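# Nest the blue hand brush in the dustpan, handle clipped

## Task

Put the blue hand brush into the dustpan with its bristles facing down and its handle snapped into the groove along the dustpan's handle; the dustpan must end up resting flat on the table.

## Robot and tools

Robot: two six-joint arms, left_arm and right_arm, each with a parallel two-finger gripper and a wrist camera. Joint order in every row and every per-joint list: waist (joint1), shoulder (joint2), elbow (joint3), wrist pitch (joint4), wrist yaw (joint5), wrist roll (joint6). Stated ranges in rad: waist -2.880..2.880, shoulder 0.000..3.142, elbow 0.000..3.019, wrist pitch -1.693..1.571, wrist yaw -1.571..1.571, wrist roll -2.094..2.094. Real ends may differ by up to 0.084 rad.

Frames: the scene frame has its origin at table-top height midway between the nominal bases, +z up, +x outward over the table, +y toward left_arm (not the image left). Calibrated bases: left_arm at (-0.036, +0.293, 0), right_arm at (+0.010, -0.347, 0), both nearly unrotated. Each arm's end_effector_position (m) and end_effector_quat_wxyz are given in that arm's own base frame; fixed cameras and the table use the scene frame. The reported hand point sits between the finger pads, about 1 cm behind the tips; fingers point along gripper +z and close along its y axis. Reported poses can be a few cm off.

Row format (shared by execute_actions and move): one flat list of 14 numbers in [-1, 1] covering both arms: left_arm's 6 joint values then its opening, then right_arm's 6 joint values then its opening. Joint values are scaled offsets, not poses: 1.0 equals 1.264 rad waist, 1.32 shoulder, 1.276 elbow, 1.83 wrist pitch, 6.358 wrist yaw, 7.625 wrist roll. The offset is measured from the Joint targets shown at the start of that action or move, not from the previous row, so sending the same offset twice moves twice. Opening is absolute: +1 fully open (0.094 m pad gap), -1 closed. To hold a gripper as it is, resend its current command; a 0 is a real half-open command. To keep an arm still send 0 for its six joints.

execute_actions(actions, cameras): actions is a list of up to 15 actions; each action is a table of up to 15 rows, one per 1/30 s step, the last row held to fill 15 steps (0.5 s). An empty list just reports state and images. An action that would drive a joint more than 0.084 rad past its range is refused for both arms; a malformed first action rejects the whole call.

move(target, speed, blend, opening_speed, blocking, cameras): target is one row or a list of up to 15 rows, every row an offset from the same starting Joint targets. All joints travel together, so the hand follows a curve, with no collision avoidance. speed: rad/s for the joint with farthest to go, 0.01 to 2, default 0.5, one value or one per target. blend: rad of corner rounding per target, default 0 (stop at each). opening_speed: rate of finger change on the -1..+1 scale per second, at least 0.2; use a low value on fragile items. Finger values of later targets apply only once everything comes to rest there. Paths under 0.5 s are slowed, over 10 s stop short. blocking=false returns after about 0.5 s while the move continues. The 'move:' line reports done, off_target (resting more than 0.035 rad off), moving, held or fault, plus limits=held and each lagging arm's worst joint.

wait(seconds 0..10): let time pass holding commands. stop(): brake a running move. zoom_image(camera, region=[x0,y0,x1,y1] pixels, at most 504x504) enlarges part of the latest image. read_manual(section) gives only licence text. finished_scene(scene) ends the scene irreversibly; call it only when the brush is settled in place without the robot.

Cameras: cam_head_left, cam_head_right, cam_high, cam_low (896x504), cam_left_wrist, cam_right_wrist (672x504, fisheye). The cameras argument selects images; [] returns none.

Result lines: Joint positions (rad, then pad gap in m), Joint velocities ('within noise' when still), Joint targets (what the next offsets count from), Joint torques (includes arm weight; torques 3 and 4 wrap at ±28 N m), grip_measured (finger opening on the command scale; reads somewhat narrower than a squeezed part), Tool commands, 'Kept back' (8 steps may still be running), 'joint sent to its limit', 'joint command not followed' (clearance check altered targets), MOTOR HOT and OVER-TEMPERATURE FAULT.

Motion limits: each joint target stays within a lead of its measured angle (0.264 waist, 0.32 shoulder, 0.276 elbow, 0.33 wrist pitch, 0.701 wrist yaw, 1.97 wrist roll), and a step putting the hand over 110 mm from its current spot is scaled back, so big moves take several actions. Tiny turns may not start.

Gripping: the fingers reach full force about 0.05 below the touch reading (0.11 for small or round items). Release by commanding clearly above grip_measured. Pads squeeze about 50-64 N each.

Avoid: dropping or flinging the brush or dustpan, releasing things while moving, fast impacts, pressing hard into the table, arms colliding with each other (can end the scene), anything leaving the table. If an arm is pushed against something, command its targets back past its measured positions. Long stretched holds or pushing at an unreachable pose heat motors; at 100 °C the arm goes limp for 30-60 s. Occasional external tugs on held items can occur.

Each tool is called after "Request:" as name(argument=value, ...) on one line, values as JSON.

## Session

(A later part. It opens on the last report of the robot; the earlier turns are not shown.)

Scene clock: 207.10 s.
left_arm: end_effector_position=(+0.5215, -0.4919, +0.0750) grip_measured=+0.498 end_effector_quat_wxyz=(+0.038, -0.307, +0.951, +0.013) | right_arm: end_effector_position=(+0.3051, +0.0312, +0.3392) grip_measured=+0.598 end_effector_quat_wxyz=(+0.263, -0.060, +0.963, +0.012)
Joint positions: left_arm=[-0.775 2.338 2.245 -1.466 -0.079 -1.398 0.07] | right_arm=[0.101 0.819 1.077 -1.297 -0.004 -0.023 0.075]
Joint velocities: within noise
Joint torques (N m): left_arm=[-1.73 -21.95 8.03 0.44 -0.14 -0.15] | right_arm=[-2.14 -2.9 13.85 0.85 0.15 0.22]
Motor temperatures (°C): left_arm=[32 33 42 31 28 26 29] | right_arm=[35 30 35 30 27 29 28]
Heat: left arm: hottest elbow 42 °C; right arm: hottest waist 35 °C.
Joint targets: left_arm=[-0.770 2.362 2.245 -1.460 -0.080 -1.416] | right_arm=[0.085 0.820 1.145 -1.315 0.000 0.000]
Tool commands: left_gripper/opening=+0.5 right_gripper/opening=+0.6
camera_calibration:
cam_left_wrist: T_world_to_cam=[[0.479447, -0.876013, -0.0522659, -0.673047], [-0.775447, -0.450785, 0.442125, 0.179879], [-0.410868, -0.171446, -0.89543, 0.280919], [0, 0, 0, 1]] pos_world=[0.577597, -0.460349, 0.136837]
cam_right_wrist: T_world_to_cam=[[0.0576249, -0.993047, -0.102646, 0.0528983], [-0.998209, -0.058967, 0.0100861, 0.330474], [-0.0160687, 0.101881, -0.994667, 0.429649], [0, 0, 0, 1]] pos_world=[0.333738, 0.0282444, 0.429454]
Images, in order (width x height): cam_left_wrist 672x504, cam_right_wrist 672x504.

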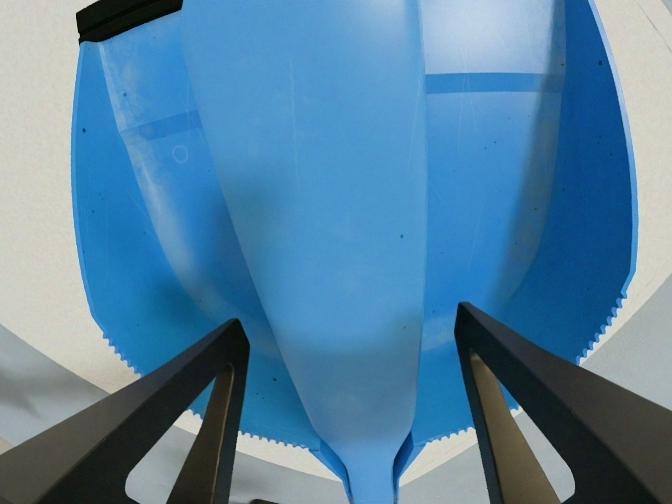

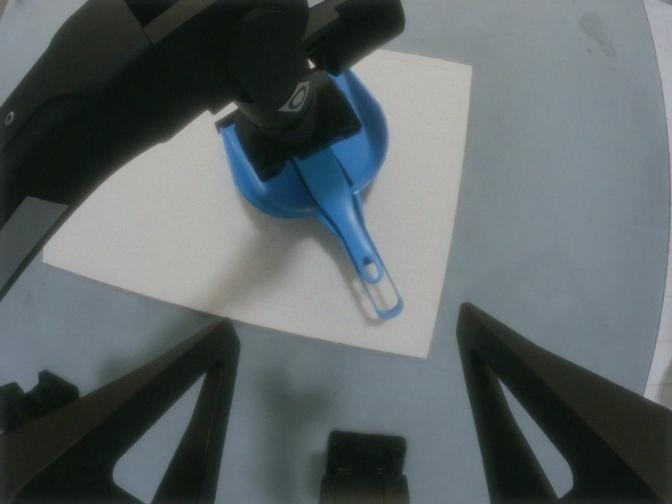

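Request:
move(target=[[0, 0, 0.2594, -0.1158, 0, 0, 0.5, 0, 0, 0, 0, 0, 0, 0.6]], speed=0.3, cameras=["cam_right_wrist", "cam_left_wrist"])

Scene clock: 223.03 s.
left_arm: end_effector_position=(+0.5325, -0.5027, +0.1799) grip_measured=+0.498 end_effector_quat_wxyz=(+0.057, -0.308, +0.949, -0.023) | right_arm: end_effector_position=(+0.3051, +0.0312, +0.3392) grip_measured=+0.598 end_effector_quat_wxyz=(+0.263, -0.060, +0.963, +0.012)
Joint positions: left_arm=[-0.775 2.338 2.518 -1.658 -0.079 -1.398 0.07] | right_arm=[0.101 0.819 1.077 -1.297 -0.004 -0.023 0.075]
Joint velocities: within noise
Joint torques (N m): left_arm=[-1.79 -21.95 12.53 -0.13 -0.14 -0.14] | right_arm=[-2.2 -2.9 13.83 0.85 0.15 0.23]
Motor temperatures (°C): left_arm=[32 32 42 31 28 26 28] | right_arm=[34 30 36 30 27 29 28]
Heat: left arm: hottest elbow 42 °C; right arm: hottest elbow 36 °C.
Joint targets: left_arm=[-0.770 2.362 2.576 -1.672 -0.080 -1.416] | right_arm=[0.085 0.820 1.145 -1.315 0.000 0.000]
move: off_target (left_arm, right_arm); left_arm: the elbow is farthest, 0.058 rad from its target; right_arm: the elbow is farthest, 0.068 rad from its target
camera_calibration:
cam_left_wrist: T_world_to_cam=[[0.480227, -0.876777, 0.025365, -0.697028], [-0.800505, -0.426263, 0.421298, 0.16659], [-0.358572, -0.222624, -0.906568, 0.325957], [0, 0, 0, 1]] pos_world=[0.584967, -0.467561, 0.242999]
cam_right_wrist: T_world_to_cam=[[0.0576249, -0.993047, -0.102646, 0.0528983], [-0.998209, -0.058967, 0.0100861, 0.330474], [-0.0160687, 0.101881, -0.994667, 0.429649], [0, 0, 0, 1]] pos_world=[0.333738, 0.0282444, 0.429454]
Images, in order (width x height): cam_left_wrist 672x504, cam_right_wrist 672x504.

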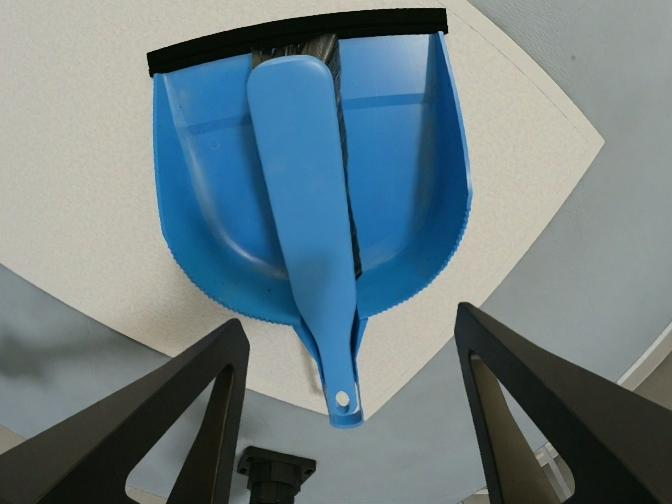

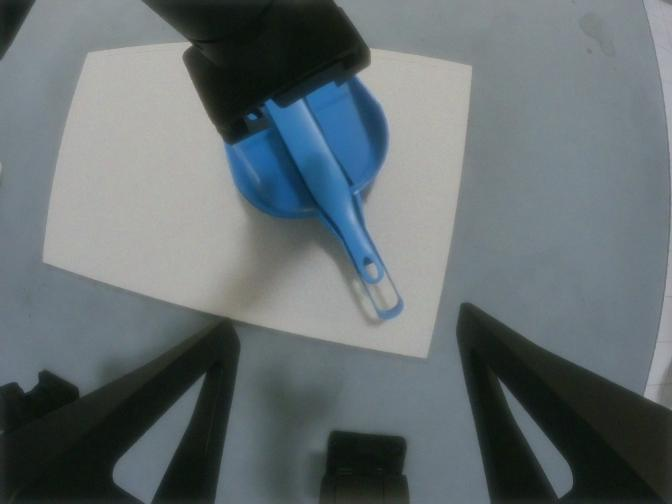

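Request:
zoom_image(camera="cam_left_wrist", region=[260, 280, 410, 440])

Request:
zoom_image(camera="cam_left_wrist", region=[140, 0, 480, 340])

Scaled by 3.150 from the camera's 672x504 image, which has a finer 960x720 frame.

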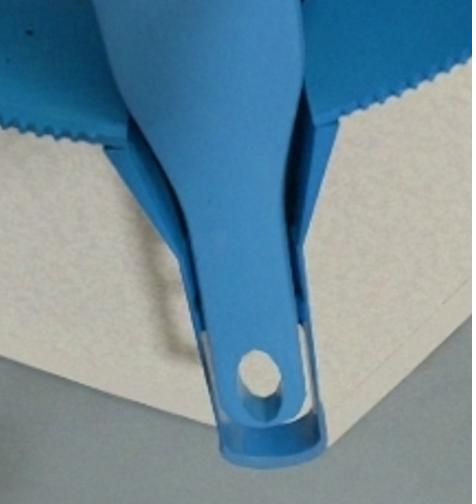

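Scaled by 1.482 from the camera's 672x504 image, which has a finer 960x720 frame.

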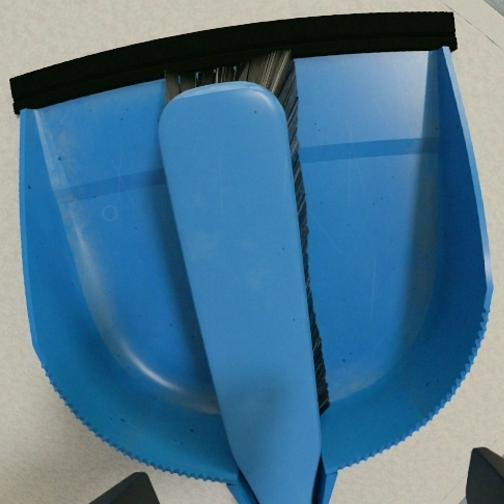

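Request:
zoom_image(camera="cam_left_wrist", region=[290, 310, 380, 380])

Request:
zoom_image(camera="cam_left_wrist", region=[300, 370, 390, 440])

Scaled by 5.600 from the camera's 672x504 image, which has a finer 960x720 frame.

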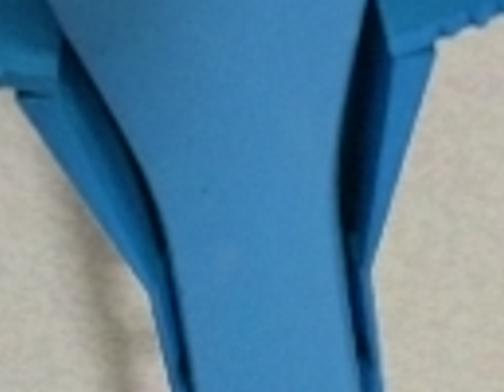

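Scaled by 5.600 from the camera's 672x504 image, which has a finer 960x720 frame.

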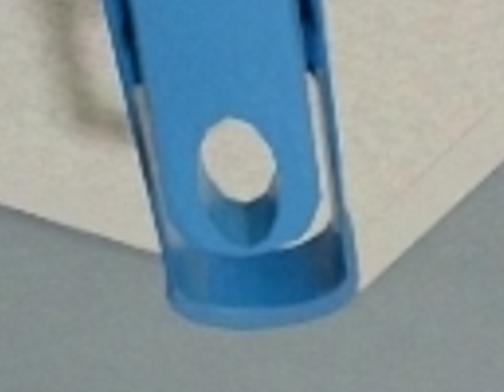

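Request:
move(target=[[0.1213, -0.3652, -0.8131, 0.5279, 0.01258, -0.0203, -1, 0, 0, 0, 0, 0, 0, 0.6]], speed=0.6, opening_speed=0.8, cameras=["cam_right_wrist", "cam_left_wrist"])

Scene clock: 229.50 s.
left_arm: end_effector_position=(+0.5540, -0.3989, +0.1147) grip_measured=-0.993 end_effector_quat_wxyz=(+0.113, -0.434, +0.868, -0.213) | right_arm: end_effector_position=(+0.3051, +0.0312, +0.3392) grip_measured=+0.598 end_effector_quat_wxyz=(+0.263, -0.060, +0.963, +0.012)
Joint positions: left_arm=[-0.624 1.904 1.545 -0.725 -0.003 -1.551 0] | right_arm=[0.101 0.819 1.077 -1.297 -0.004 -0.023 0.075]
Joint velocities: within noise
Joint torques (N m): left_arm=[-0.91 -20.6 7.72 1.88 0.08 -0.12] | right_arm=[-2.2 -2.96 13.85 0.84 0.15 0.22]
Motor temperatures (°C): left_arm=[31 32 43 31 28 26 28] | right_arm=[34 30 36 30 27 29 28]
Heat: left arm: hottest elbow 43 °C; right arm: hottest elbow 36 °C.
Joint targets: left_arm=[-0.617 1.880 1.538 -0.706 0.000 -1.571] | right_arm=[0.085 0.820 1.145 -1.315 0.000 0.000]
move: off_target (right_arm); right_arm: the elbow is farthest, 0.068 rad from its target
camera_calibration:
cam_left_wrist: T_world_to_cam=[[0.639234, -0.639721, 0.426776, -0.654303], [-0.767803, -0.499808, 0.400839, 0.210394], [-0.0431189, -0.583909, -0.810673, -0.0322017], [0, 0, 0, 1]] pos_world=[0.578406, -0.332217, 0.168801]
cam_right_wrist: T_world_to_cam=[[0.0576249, -0.993047, -0.102646, 0.0528983], [-0.998209, -0.058967, 0.0100861, 0.330474], [-0.0160687, 0.101881, -0.994667, 0.429649], [0, 0, 0, 1]] pos_world=[0.333738, 0.0282444, 0.429454]
Images, in order (width x height): cam_left_wrist 672x504, cam_right_wrist 672x504.

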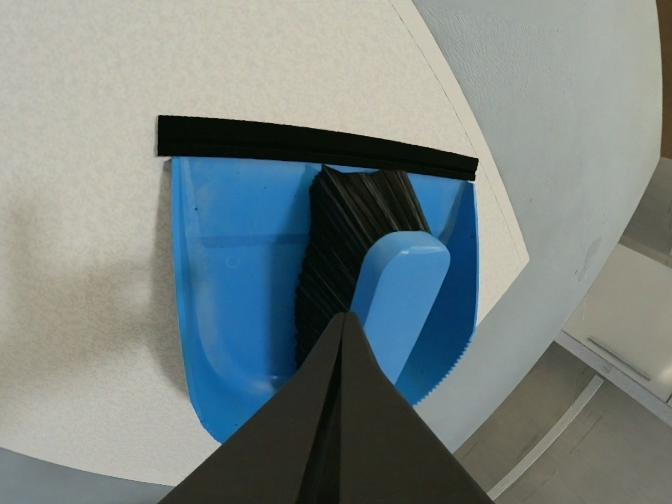

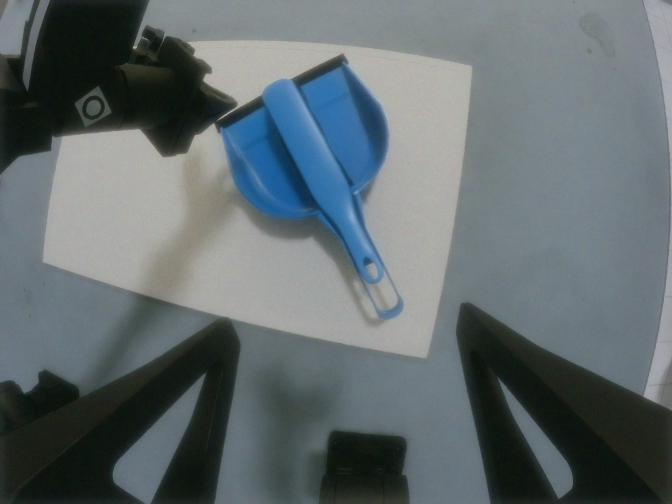

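Request:
execute_actions(actions=[], cameras=["cam_low", "cam_head_left"])

Request:
zoom_image(camera="cam_low", region=[440, 190, 600, 310])

Scene clock: 231.20 s.
left_arm: end_effector_position=(+0.5540, -0.3989, +0.1148) grip_measured=-0.993 end_effector_quat_wxyz=(+0.114, -0.434, +0.868, -0.213) | right_arm: end_effector_position=(+0.3051, +0.0312, +0.3392) grip_measured=+0.598 end_effector_quat_wxyz=(+0.263, -0.060, +0.963, +0.012)
Joint positions: left_arm=[-0.624 1.904 1.545 -0.725 -0.003 -1.552 0] | right_arm=[0.101 0.819 1.077 -1.297 -0.004 -0.023 0.075]
Joint velocities: within noise
Joint torques (N m): left_arm=[-0.91 -20.6 7.71 1.8 0.08 -0.12] | right_arm=[-2.26 -2.96 13.83 0.87 0.15 0.22]
Motor temperatures (°C): left_arm=[31 33 42 31 28 26 28] | right_arm=[34 30 36 30 27 29 28]
Heat: left arm: hottest elbow 42 °C; right arm: hottest elbow 36 °C.
Joint targets: left_arm=[-0.617 1.880 1.538 -0.706 0.000 -1.571] | right_arm=[0.085 0.820 1.145 -1.315 0.000 0.000]
Tool commands: left_gripper/opening=-1.0 right_gripper/opening=+0.6
Images, in order (width x height): cam_head_left 896x504, cam_low 896x504.

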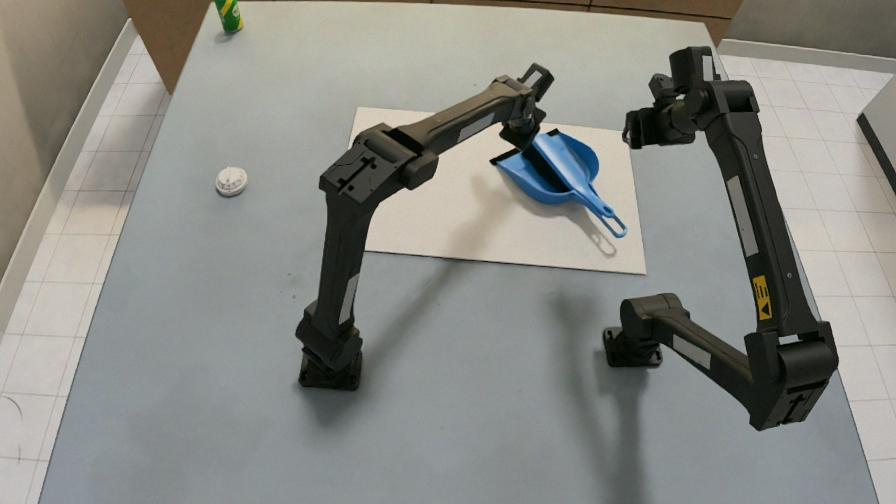

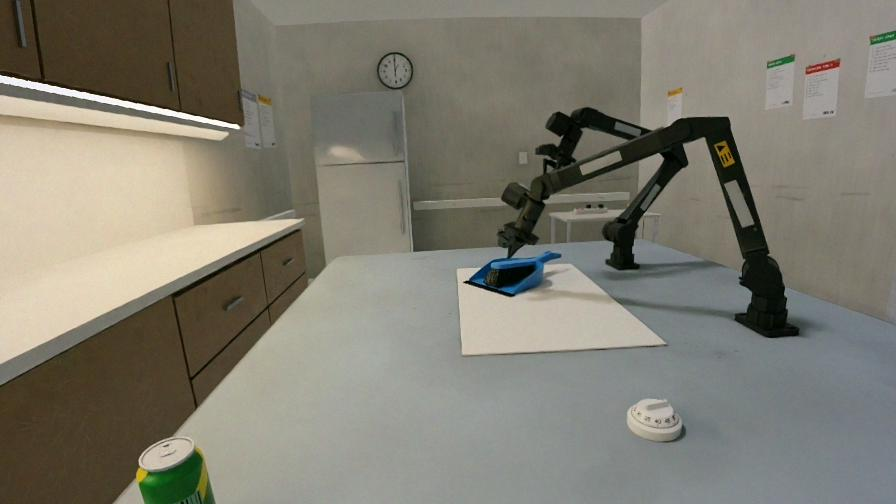

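Scaled by 3.150 from the camera's 896x504 image, which has a finer 1280x720 frame.

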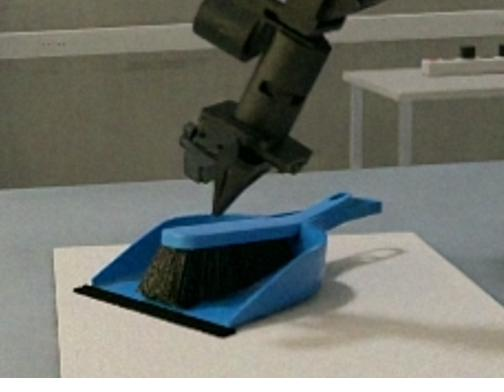

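Request:
move(target=[[0, 0.103, -0.0925, 0.1333, 0, 0, -1, 0, 0, 0, 0, 0, 0, 0.6]], speed=0.2, cameras=["cam_right_wrist", "cam_low"])

Request:
zoom_image(camera="cam_low", region=[440, 190, 600, 310])

Request:
zoom_image(camera="cam_right_wrist", region=[200, 50, 400, 230])

Scene clock: 233.67 s.
left_arm: end_effector_position=(+0.5547, -0.3994, +0.0320) grip_measured=-0.993 end_effector_quat_wxyz=(+0.122, -0.432, +0.863, -0.229) | right_arm: end_effector_position=(+0.3051, +0.0312, +0.3392) grip_measured=+0.598 end_effector_quat_wxyz=(+0.263, -0.060, +0.963, +0.012)
Joint positions: left_arm=[-0.624 1.988 1.424 -0.481 -0.003 -1.552 0] | right_arm=[0.101 0.819 1.077 -1.297 -0.004 -0.023 0.075]
Joint velocities: within noise
Joint torques (N m): left_arm=[-0.91 -16.79 7.23 1.88 0.08 -0.12] | right_arm=[-2.2 -2.96 13.85 0.85 0.15 0.22]
Motor temperatures (°C): left_arm=[31 33 42 31 28 26 28] | right_arm=[34 30 37 30 27 29 28]
Heat: left arm: hottest elbow 42 °C; right arm: hottest elbow 37 °C.
Joint targets: left_arm=[-0.617 2.016 1.420 -0.462 0.000 -1.571] | right_arm=[0.085 0.820 1.145 -1.315 0.000 0.000]
move: off_target (right_arm); right_arm: the elbow is farthest, 0.068 rad from its target
camera_calibration:
cam_right_wrist: T_world_to_cam=[[0.0576249, -0.993047, -0.102646, 0.0528983], [-0.998209, -0.058967, 0.0100861, 0.330474], [-0.0160687, 0.101881, -0.994667, 0.429649], [0, 0, 0, 1]] pos_world=[0.333738, 0.0282444, 0.429454]
Images, in order (width x height): cam_low 896x504, cam_right_wrist 672x504.

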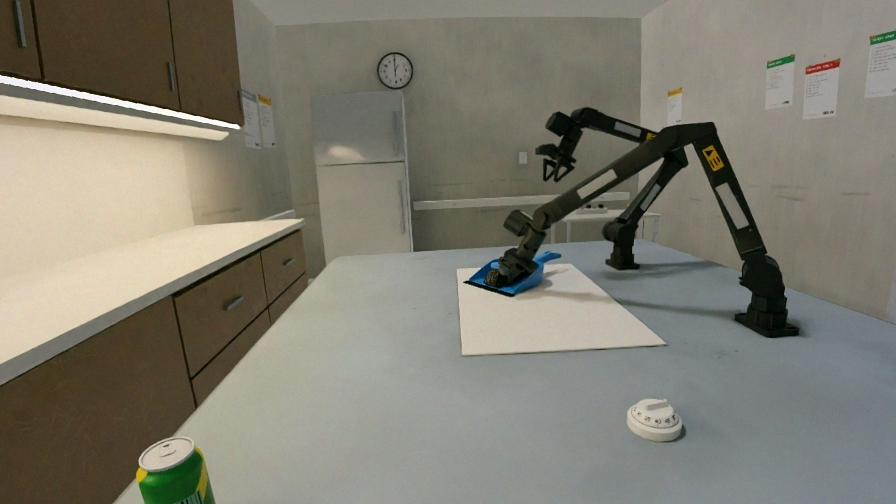

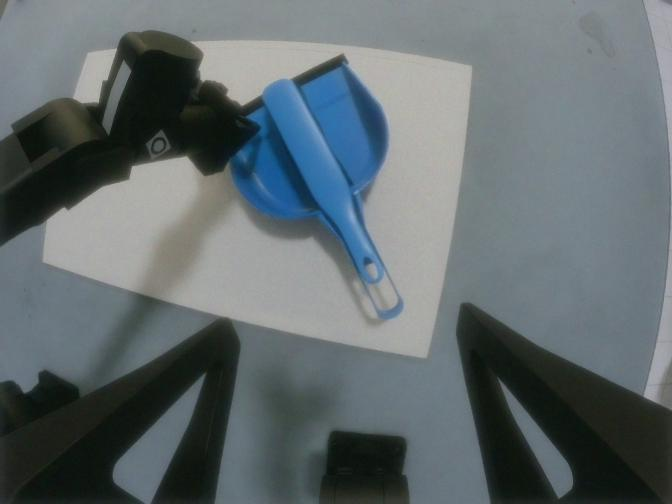

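Scaled by 3.150 from the camera's 896x504 image, which has a finer 1280x720 frame.

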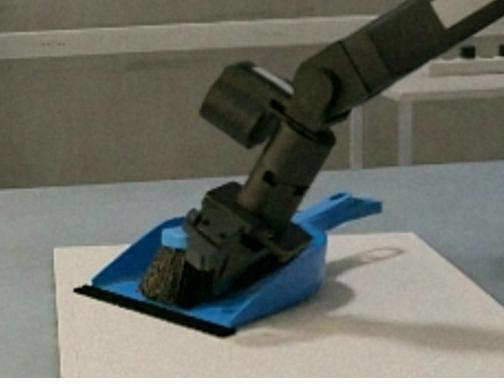

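Scaled by 2.520 from the camera's 672x504 image, which has a finer 960x720 frame.

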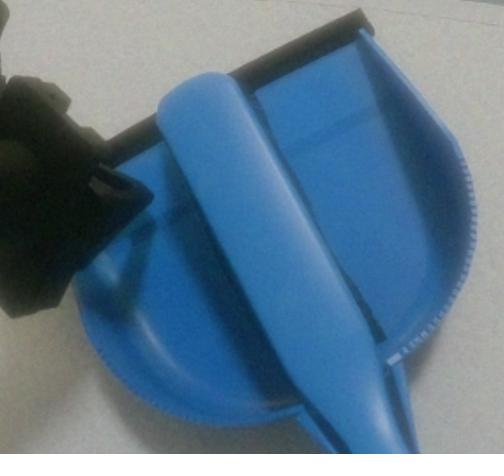

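Request:
move(target=[[0, 0.0114, 0, 0, 0, 0, -1, 0, 0, 0, 0, 0, 0, 0.6]], speed=0.05, cameras=["cam_right_wrist"])

Scene clock: 235.13 s.
left_arm: end_effector_position=(+0.5538, -0.3988, +0.0249) grip_measured=-0.993 end_effector_quat_wxyz=(+0.120, -0.433, +0.865, -0.225) | right_arm: end_effector_position=(+0.3051, +0.0312, +0.3392) grip_measured=+0.598 end_effector_quat_wxyz=(+0.263, -0.060, +0.963, +0.012)
Joint positions: left_arm=[-0.624 1.999 1.424 -0.481 -0.003 -1.552 0] | right_arm=[0.101 0.819 1.077 -1.297 -0.004 -0.023 0.075]
Joint velocities: within noise
Joint torques (N m): left_arm=[-0.97 -16.56 7.16 1.87 0.08 -0.12] | right_arm=[-2.26 -2.96 13.85 0.83 0.15 0.23]
Motor temperatures (°C): left_arm=[31 33 42 31 28 26 28] | right_arm=[34 30 37 30 27 29 28]
Heat: left arm: hottest elbow 42 °C; right arm: hottest elbow 37 °C.
Joint targets: left_arm=[-0.617 2.031 1.420 -0.462 0.000 -1.571] | right_arm=[0.085 0.820 1.145 -1.315 0.000 0.000]
move: off_target (right_arm); right_arm: the elbow is farthest, 0.068 rad from its target
camera_calibration:
cam_right_wrist: T_world_to_cam=[[0.0576249, -0.993047, -0.102646, 0.0528983], [-0.998209, -0.058967, 0.0100861, 0.330474], [-0.0160687, 0.101881, -0.994667, 0.429649], [0, 0, 0, 1]] pos_world=[0.333738, 0.0282444, 0.429454]
Images, in order (width x height): cam_right_wrist 672x504.

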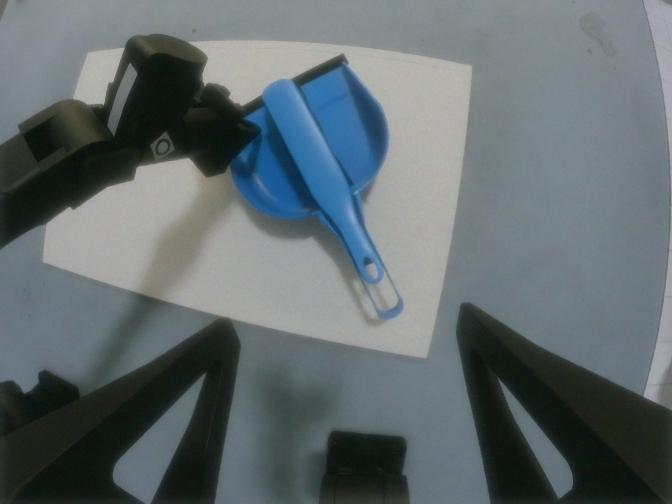

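Request:
move(target=[[0, 0.0061, 0, 0, 0, 0, -1, 0, 0, 0, 0, 0, 0, 0.6]], speed=0.05, cameras=[])

Request:
move(target=[[0, 0.0061, 0, 0, 0, 0, -1, 0, 0, 0, 0, 0, 0, 0.6]], speed=0.05, cameras=["cam_right_wrist"])

Scene clock: 236.30 s.
left_arm: end_effector_position=(+0.5533, -0.3984, +0.0209) grip_measured=-0.993 end_effector_quat_wxyz=(+0.118, -0.433, +0.865, -0.222) | right_arm: end_effector_position=(+0.3051, +0.0312, +0.3392) grip_measured=+0.598 end_effector_quat_wxyz=(+0.263, -0.060, +0.963, +0.012)
Joint positions: left_arm=[-0.624 2.005 1.424 -0.481 -0.003 -1.552 0] | right_arm=[0.101 0.819 1.077 -1.297 -0.004 -0.023 0.075]
Joint velocities: within noise
Joint torques (N m): left_arm=[-0.91 -16.56 7.13 1.85 0.08 -0.12] | right_arm=[-2.14 -2.96 13.85 0.87 0.15 0.23]
Motor temperatures (°C): left_arm=[31 33 42 31 28 26 28] | right_arm=[34 30 37 30 27 29 28]
Heat: left arm: hottest elbow 42 °C; right arm: hottest elbow 37 °C.
Joint targets: left_arm=[-0.617 2.039 1.420 -0.462 0.000 -1.571] | right_arm=[0.085 0.820 1.145 -1.315 0.000 0.000]
move: off_target (right_arm); right_arm: the elbow is farthest, 0.068 rad from its target
No camera images: "cameras" was empty.

Scene clock: 237.13 s.
left_arm: end_effector_position=(+0.5525, -0.3978, +0.0148) grip_measured=-0.993 end_effector_quat_wxyz=(+0.116, -0.434, +0.866, -0.218) | right_arm: end_effector_position=(+0.3051, +0.0312, +0.3392) grip_measured=+0.598 end_effector_quat_wxyz=(+0.263, -0.060, +0.963, +0.012)
Joint positions: left_arm=[-0.624 2.014 1.424 -0.481 -0.003 -1.552 0] | right_arm=[0.101 0.819 1.077 -1.297 -0.004 -0.023 0.075]
Joint velocities: within noise
Joint torques (N m): left_arm=[-0.97 -16.62 7.06 1.83 0.08 -0.12] | right_arm=[-2.26 -3.02 13.85 0.87 0.15 0.23]
Motor temperatures (°C): left_arm=[31 33 42 31 28 26 28] | right_arm=[34 30 37 30 27 29 28]
Heat: left arm: hottest elbow 42 °C; right arm: hottest elbow 37 °C.
Joint targets: left_arm=[-0.617 2.047 1.420 -0.462 0.000 -1.571] | right_arm=[0.085 0.820 1.145 -1.315 0.000 0.000]
move: off_target (right_arm); right_arm: the elbow is farthest, 0.068 rad from its target
camera_calibration:
cam_right_wrist: T_world_to_cam=[[0.0576249, -0.993047, -0.102646, 0.0528983], [-0.998209, -0.058967, 0.0100861, 0.330474], [-0.0160687, 0.101881, -0.994667, 0.429649], [0, 0, 0, 1]] pos_world=[0.333738, 0.0282444, 0.429454]
Images, in order (width x height): cam_right_wrist 672x504.

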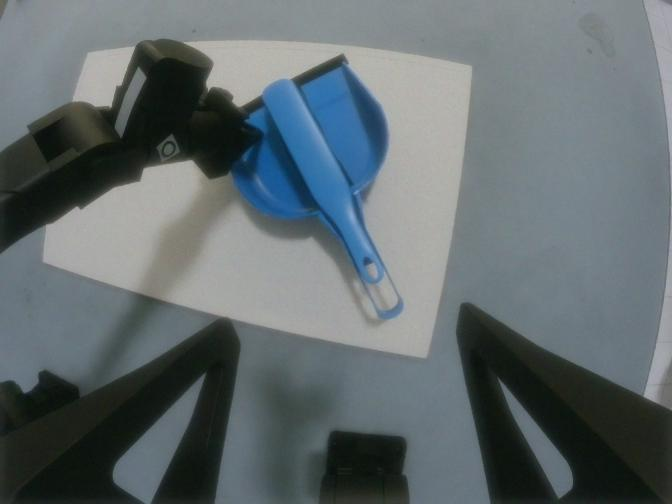

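Request:
move(target=[[0, 0.0046, 0, 0, 0, 0, -1, 0, 0, 0, 0, 0, 0, 0.6]], speed=0.05, cameras=["cam_right_wrist", "cam_left_wrist"])

Request:
zoom_image(camera="cam_right_wrist", region=[200, 70, 320, 190])

Scene clock: 238.17 s.
left_arm: end_effector_position=(+0.5525, -0.3978, +0.0148) grip_measured=-0.993 end_effector_quat_wxyz=(+0.116, -0.434, +0.866, -0.218) | right_arm: end_effector_position=(+0.3051, +0.0312, +0.3392) grip_measured=+0.598 end_effector_quat_wxyz=(+0.263, -0.060, +0.963, +0.012)
Joint positions: left_arm=[-0.624 2.014 1.424 -0.481 -0.003 -1.552 0] | right_arm=[0.101 0.819 1.077 -1.297 -0.004 -0.023 0.075]
Joint velocities: within noise
Joint torques (N m): left_arm=[-0.91 -16.15 7.05 1.84 0.08 -0.12] | right_arm=[-2.26 -2.96 13.86 0.87 0.15 0.22]
Motor temperatures (°C): left_arm=[31 33 42 31 28 26 28] | right_arm=[34 30 37 30 27 29 28]
Heat: left arm: hottest elbow 42 °C; right arm: hottest elbow 37 °C.
Joint targets: left_arm=[-0.617 2.053 1.420 -0.462 0.000 -1.571] | right_arm=[0.085 0.820 1.145 -1.315 0.000 0.000]
move: off_target (left_arm, right_arm); left_arm: the shoulder is farthest, 0.039 rad from its target; right_arm: the elbow is farthest, 0.068 rad from its target
camera_calibration:
cam_left_wrist: T_world_to_cam=[[0.635239, -0.636378, 0.4376, -0.606636], [-0.77152, -0.497179, 0.396951, 0.252983], [-0.0350452, -0.589776, -0.806806, -0.119473], [0, 0, 0, 1]] pos_world=[0.576354, -0.330735, 0.0686508]
cam_right_wrist: T_world_to_cam=[[0.0576249, -0.993047, -0.102646, 0.0528983], [-0.998209, -0.058967, 0.0100861, 0.330474], [-0.0160687, 0.101881, -0.994667, 0.429649], [0, 0, 0, 1]] pos_world=[0.333738, 0.0282444, 0.429454]
Images, in order (width x height): cam_left_wrist 672x504, cam_right_wrist 672x504.

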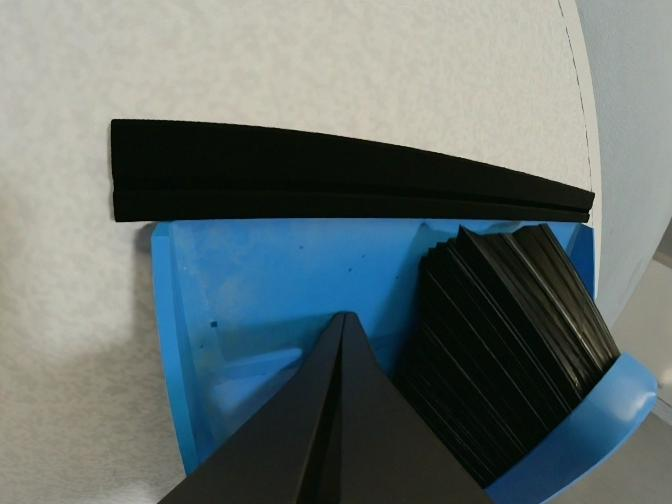

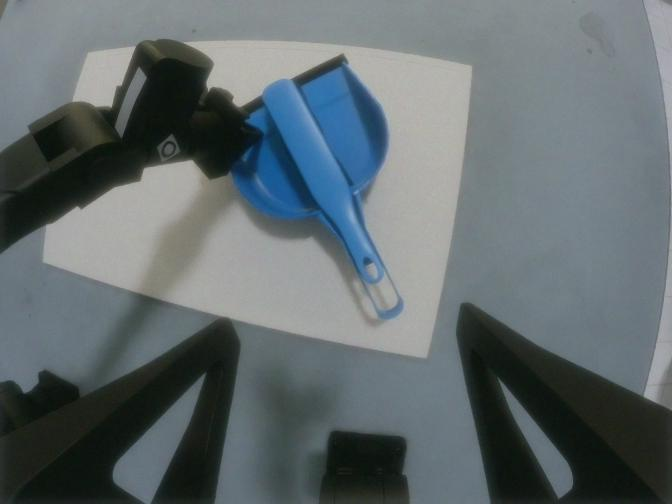

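Scaled by 4.200 from the camera's 672x504 image, which has a finer 960x720 frame.

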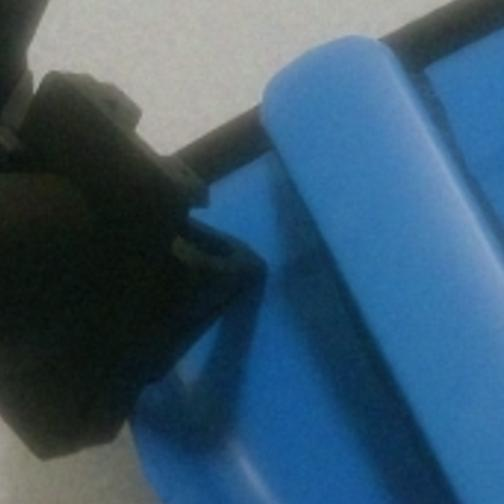

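Request:
move(target=[[0, 0.0417, -0.0313, -0.008, 0, 0, -1, 0, 0, 0, 0, 0, 0, 0.6]], speed=0.06, cameras=["cam_right_wrist", "cam_left_wrist"])

Scene clock: 240.50 s.
left_arm: end_effector_position=(+0.5518, -0.3974, +0.0114) grip_measured=-0.993 end_effector_quat_wxyz=(+0.116, -0.434, +0.866, -0.219) | right_arm: end_effector_position=(+0.3051, +0.0312, +0.3392) grip_measured=+0.598 end_effector_quat_wxyz=(+0.263, -0.060, +0.963, +0.012)
Joint positions: left_arm=[-0.624 2.018 1.418 -0.471 -0.003 -1.552 0] | right_arm=[0.101 0.819 1.077 -1.297 -0.004 -0.023 0.075]
Joint velocities: within noise
Joint torques (N m): left_arm=[-0.91 -12.04 4.56 0.88 0.08 -0.12] | right_arm=[-2.14 -3.02 13.85 0.88 0.15 0.22]
Motor temperatures (°C): left_arm=[31 33 42 31 28 26 28] | right_arm=[34 30 37 30 27 29 28]
Heat: left arm: hottest elbow 42 °C; right arm: hottest elbow 37 °C.
Joint targets: left_arm=[-0.617 2.108 1.380 -0.477 0.000 -1.571] | right_arm=[0.085 0.820 1.145 -1.315 0.000 0.000]
move: off_target (left_arm, right_arm); left_arm: the shoulder is farthest, 0.090 rad from its target; right_arm: the elbow is farthest, 0.068 rad from its target
camera_calibration:
cam_left_wrist: T_world_to_cam=[[0.63485, -0.636097, 0.438573, -0.604114], [-0.771873, -0.496925, 0.396583, 0.254401], [-0.0343279, -0.590293, -0.806459, -0.122634], [0, 0, 0, 1]] pos_world=[0.575677, -0.330248, 0.0651576]
cam_right_wrist: T_world_to_cam=[[0.0576249, -0.993047, -0.102646, 0.0528983], [-0.998209, -0.058967, 0.0100861, 0.330474], [-0.0160687, 0.101881, -0.994667, 0.429649], [0, 0, 0, 1]] pos_world=[0.333738, 0.0282444, 0.429454]
Images, in order (width x height): cam_left_wrist 672x504, cam_right_wrist 672x504.

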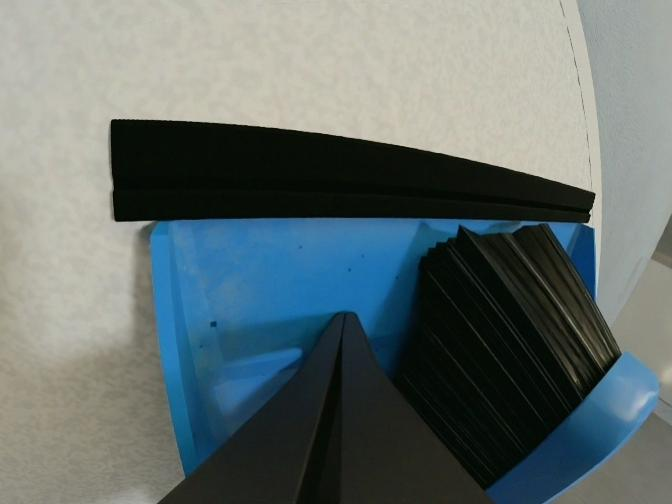

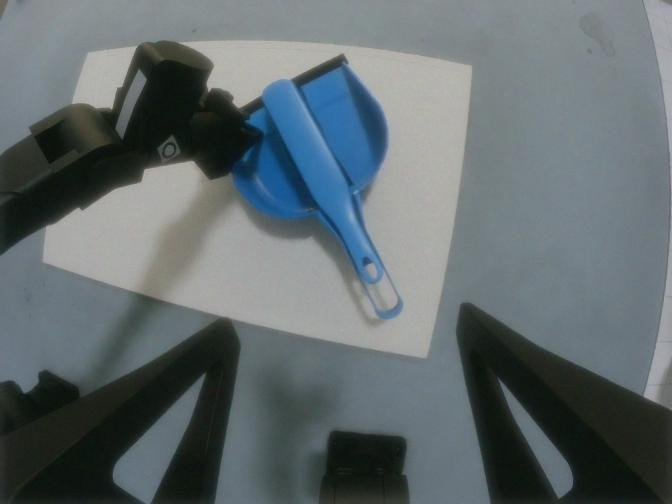

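Request:
move(target=[[0, 0, 0, 0, 0, 0, -1, 0.0475, 0.3674, -0.1795, 0.0705, 0, -0.053, -1]], speed=0.4, opening_speed=0.8, cameras=["cam_right_wrist", "cam_low"])

Request:
zoom_image(camera="cam_low", region=[440, 180, 620, 310])

Scene clock: 243.97 s.
left_arm: end_effector_position=(+0.5514, -0.3970, +0.0107) grip_measured=-0.993 end_effector_quat_wxyz=(+0.116, -0.434, +0.866, -0.218) | right_arm: end_effector_position=(+0.3268, +0.0419, +0.1150) grip_measured=-0.996 end_effector_quat_wxyz=(-0.023, -0.251, +0.968, +0.005)
Joint positions: left_arm=[-0.624 2.018 1.417 -0.471 -0.003 -1.552 0] | right_arm=[0.127 1.314 0.901 -1.205 -0.004 -0.381 0]
Joint velocities: within noise
Joint torques (N m): left_arm=[-0.91 -12.04 4.57 0.87 0.08 -0.12] | right_arm=[-0.21 -9.93 8.35 1.31 0.11 -0.25]
Motor temperatures (°C): left_arm=[31 33 41 31 28 26 28] | right_arm=[34 30 37 30 27 29 28]
Heat: left arm: hottest elbow 41 °C; right arm: hottest elbow 37 °C.
Joint targets: left_arm=[-0.617 2.108 1.380 -0.477 0.000 -1.571] | right_arm=[0.145 1.305 0.916 -1.186 0.000 -0.404]
move: off_target (left_arm); left_arm: the shoulder is farthest, 0.090 rad from its target
camera_calibration:
cam_right_wrist: T_world_to_cam=[[0.38087, -0.921279, -0.078627, -0.0720763], [-0.752488, -0.358255, 0.552643, 0.224847], [-0.537307, -0.151319, -0.829701, 0.367939], [0, 0, 0, 1]] pos_world=[0.394342, 0.0698264, 0.175352]
Images, in order (width x height): cam_low 896x504, cam_right_wrist 672x504.

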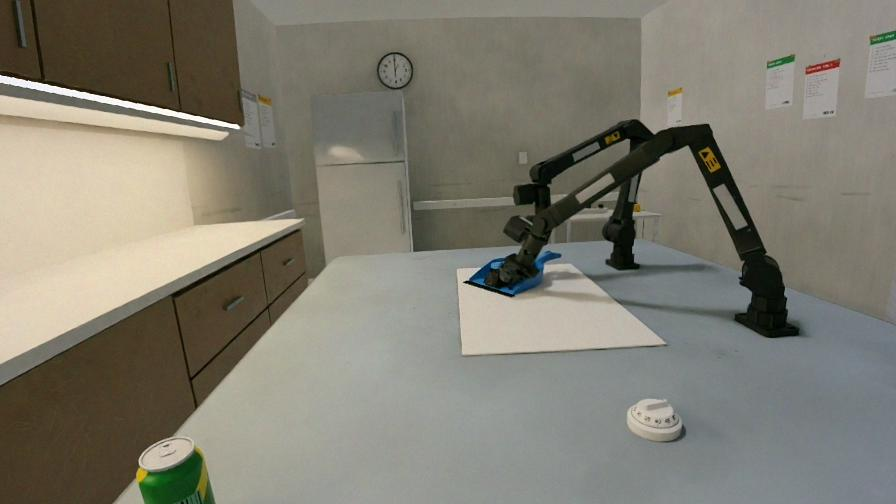

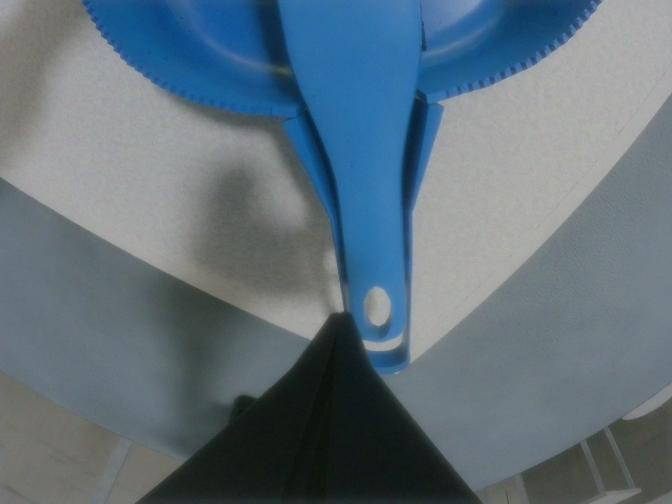

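Scaled by 2.800 from the camera's 896x504 image, which has a finer 1280x720 frame.

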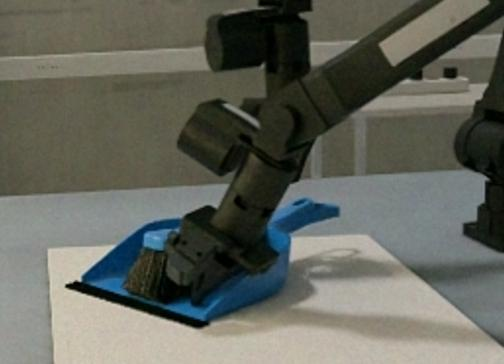

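Request:
zoom_image(camera="cam_right_wrist", region=[270, 80, 470, 240])

Request:
zoom_image(camera="cam_right_wrist", region=[290, 220, 450, 390])

Scaled by 2.520 from the camera's 672x504 image, which has a finer 960x720 frame.

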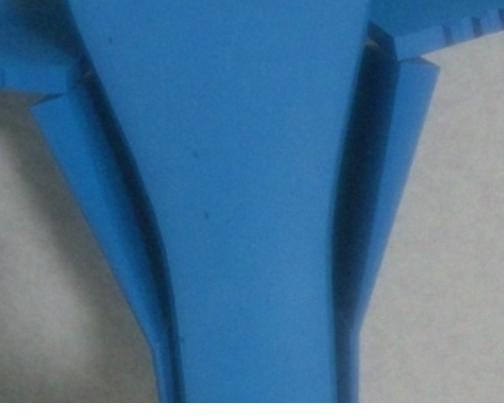

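Scaled by 2.965 from the camera's 672x504 image, which has a finer 960x720 frame.

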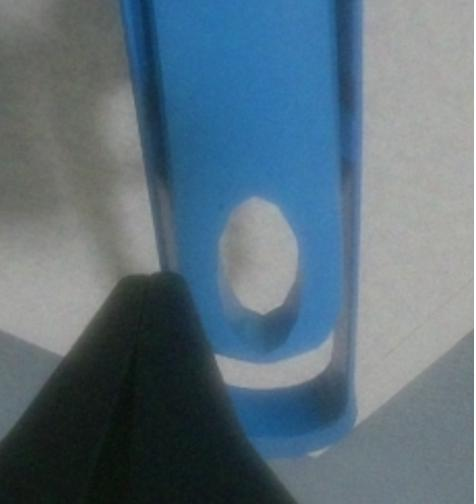

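Request:
move(target=[[0, 0, 0, 0, 0, 0, -1, -0.0562, 0, -0.0235, 0.0415, 0, -0.0052, -1]], speed=0.2, cameras=["cam_right_wrist"])

Scene clock: 248.47 s.
left_arm: end_effector_position=(+0.5514, -0.3970, +0.0107) grip_measured=-0.993 end_effector_quat_wxyz=(+0.116, -0.434, +0.866, -0.218) | right_arm: end_effector_position=(+0.3376, +0.0270, +0.1068) grip_measured=-0.996 end_effector_quat_wxyz=(+0.003, -0.247, +0.969, +0.001)
Joint positions: left_arm=[-0.624 2.018 1.417 -0.471 -0.003 -1.552 0] | right_arm=[0.08 1.314 0.878 -1.13 -0.003 -0.42 0]
Joint velocities: within noise
Joint torques (N m): left_arm=[-0.91 -12.04 4.57 0.87 0.07 -0.12] | right_arm=[-2.02 -9.93 7.94 1.47 0.07 -0.27]
Motor temperatures (°C): left_arm=[31 33 40 31 28 26 28] | right_arm=[34 30 37 30 27 29 28]
Heat: left arm: hottest elbow 40 °C; right arm: hottest elbow 37 °C.
Joint targets: left_arm=[-0.617 2.108 1.380 -0.477 0.000 -1.571] | right_arm=[0.074 1.305 0.886 -1.110 0.000 -0.444]
move: off_target (left_arm); left_arm: the shoulder is farthest, 0.090 rad from its target
camera_calibration:
cam_right_wrist: T_world_to_cam=[[0.376973, -0.924012, -0.0639704, -0.0908191], [-0.783068, -0.354834, 0.510782, 0.246888], [-0.494667, -0.142458, -0.857327, 0.352911], [0, 0, 0, 1]] pos_world=[0.402139, 0.0539609, 0.170644]
Images, in order (width x height): cam_right_wrist 672x504.

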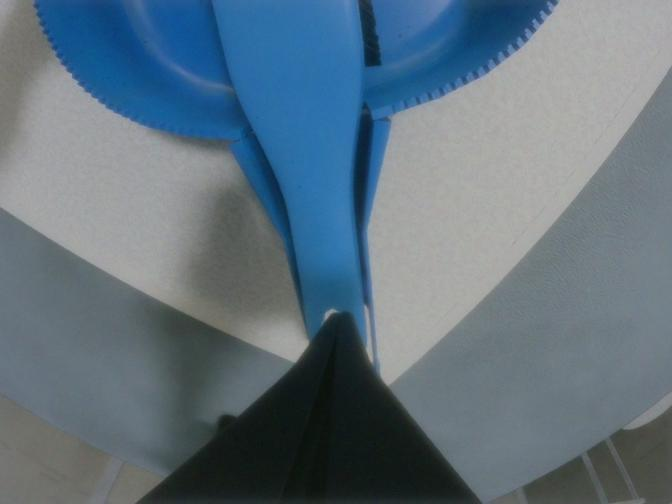

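Request:
zoom_image(camera="cam_right_wrist", region=[270, 200, 410, 340])

Scaled by 3.600 from the camera's 672x504 image, which has a finer 960x720 frame.

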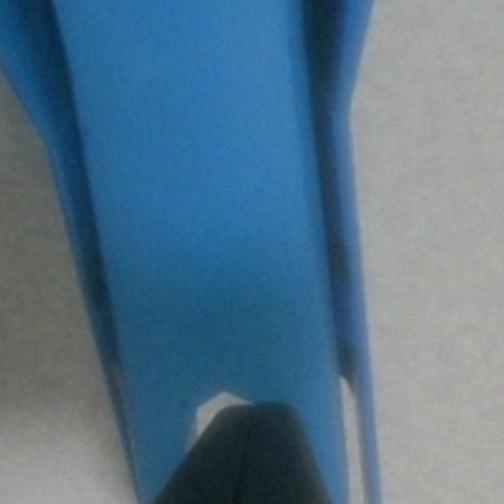

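Request:
execute_actions(actions=[[[0,0,0,0,0,0,-1,0.0403,0,0,0,0,0,-1],[0,0,0,0,0,0,-1,0.0403,0,0,0,0,0,-1],[0,0,0,0,0,0,-1,0.0403,0,0,0,0,0,-1],[0,0,0,0,0,0,-1,0.0403,0,0,0,0,0,-1],[0,0,0,0,0,0,-1,0.0293,0,0,0,0,0,-1]]], cameras=["cam_right_wrist"])

Scene clock: 250.03 s.
left_arm: end_effector_position=(+0.5514, -0.3970, +0.0107) grip_measured=-0.993 end_effector_quat_wxyz=(+0.116, -0.434, +0.866, -0.218) | right_arm: end_effector_position=(+0.3372, +0.0311, +0.1068) grip_measured=-0.996 end_effector_quat_wxyz=(+0.003, -0.253, +0.967, +0.001)
Joint positions: left_arm=[-0.624 2.018 1.417 -0.471 -0.003 -1.552 0] | right_arm=[0.092 1.314 0.878 -1.13 -0.003 -0.421 0]
Joint velocities: left_arm=[within noise] | right_arm=[0.083 0.005 -0.002 -0.002 -0.037 -0.066 0]
Joint torques (N m): left_arm=[-0.91 -12.04 4.56 0.87 0.08 -0.12] | right_arm=[-0.21 -9.93 7.92 1.46 0.07 -0.25]
Motor temperatures (°C): left_arm=[31 33 40 31 28 26 28] | right_arm=[34 30 37 30 27 29 28]
Heat: left arm: hottest elbow 40 °C; right arm: hottest elbow 37 °C.
Joint targets: left_arm=[-0.617 2.108 1.380 -0.477 0.000 -1.571] | right_arm=[0.111 1.305 0.886 -1.110 0.000 -0.444]
Kept back: 8 steps.
camera_calibration:
cam_right_wrist: T_world_to_cam=[[0.388985, -0.919021, -0.0639662, -0.0910653], [-0.778378, -0.365008, 0.510781, 0.246813], [-0.492766, -0.148896, -0.857328, 0.352883], [0, 0, 0, 1]] pos_world=[0.401426, 0.0589409, 0.170645]
Images, in order (width x height): cam_right_wrist 672x504.

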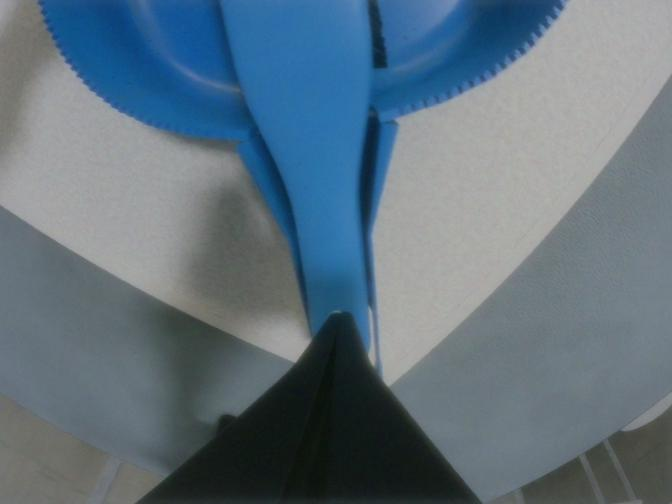

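Request:
execute_actions(actions=[], cameras=["cam_right_wrist"])

Request:
zoom_image(camera="cam_right_wrist", region=[270, 200, 410, 340])

Scene clock: 250.30 s.
left_arm: end_effector_position=(+0.5514, -0.3970, +0.0107) grip_measured=-0.993 end_effector_quat_wxyz=(+0.116, -0.434, +0.866, -0.218) | right_arm: end_effector_position=(+0.3368, +0.0357, +0.1068) grip_measured=-0.996 end_effector_quat_wxyz=(+0.003, -0.260, +0.966, +0.001)
Joint positions: left_arm=[-0.624 2.018 1.417 -0.471 -0.003 -1.552 0] | right_arm=[0.106 1.314 0.878 -1.13 -0.003 -0.421 0]
Joint velocities: within noise
Joint torques (N m): left_arm=[-0.91 -11.99 4.57 0.87 0.07 -0.12] | right_arm=[-0.03 -10.05 7.94 1.43 0.08 -0.29]
Motor temperatures (°C): left_arm=[31 33 40 31 28 26 28] | right_arm=[34 30 37 30 27 29 28]
Heat: left arm: hottest elbow 40 °C; right arm: hottest elbow 37 °C.
Joint targets: left_arm=[-0.617 2.108 1.380 -0.477 0.000 -1.571] | right_arm=[0.111 1.305 0.886 -1.110 0.000 -0.444]
Tool commands: left_gripper/opening=-1.0 right_gripper/opening=-1.0
camera_calibration:
cam_right_wrist: T_world_to_cam=[[0.401637, -0.913588, -0.0636035, -0.0911658], [-0.773286, -0.375524, 0.510892, 0.246782], [-0.49063, -0.156009, -0.857289, 0.352872], [0, 0, 0, 1]] pos_world=[0.400578, 0.0644361, 0.170636]
Images, in order (width x height): cam_right_wrist 672x504.

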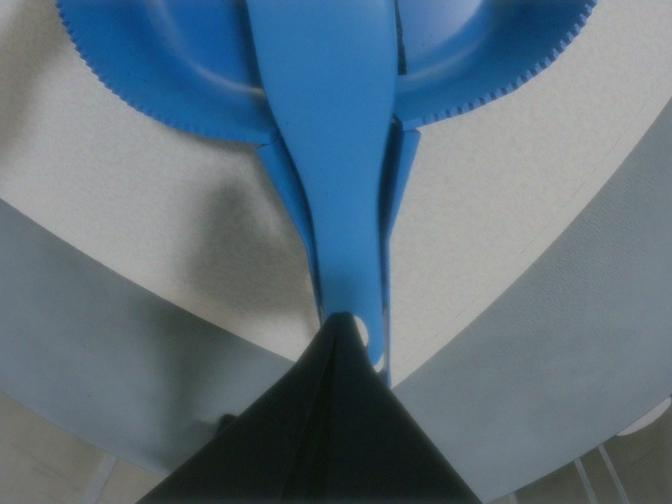

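Scaled by 3.600 from the camera's 672x504 image, which has a finer 960x720 frame.

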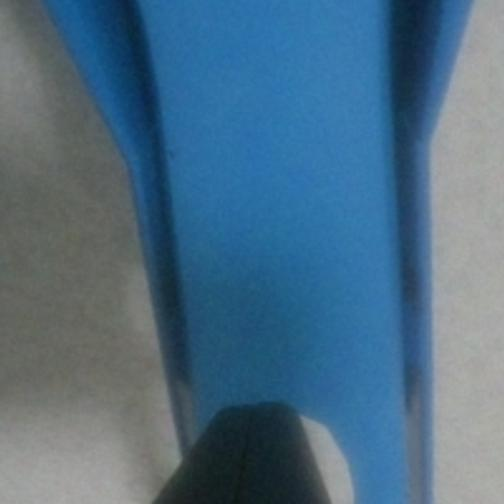

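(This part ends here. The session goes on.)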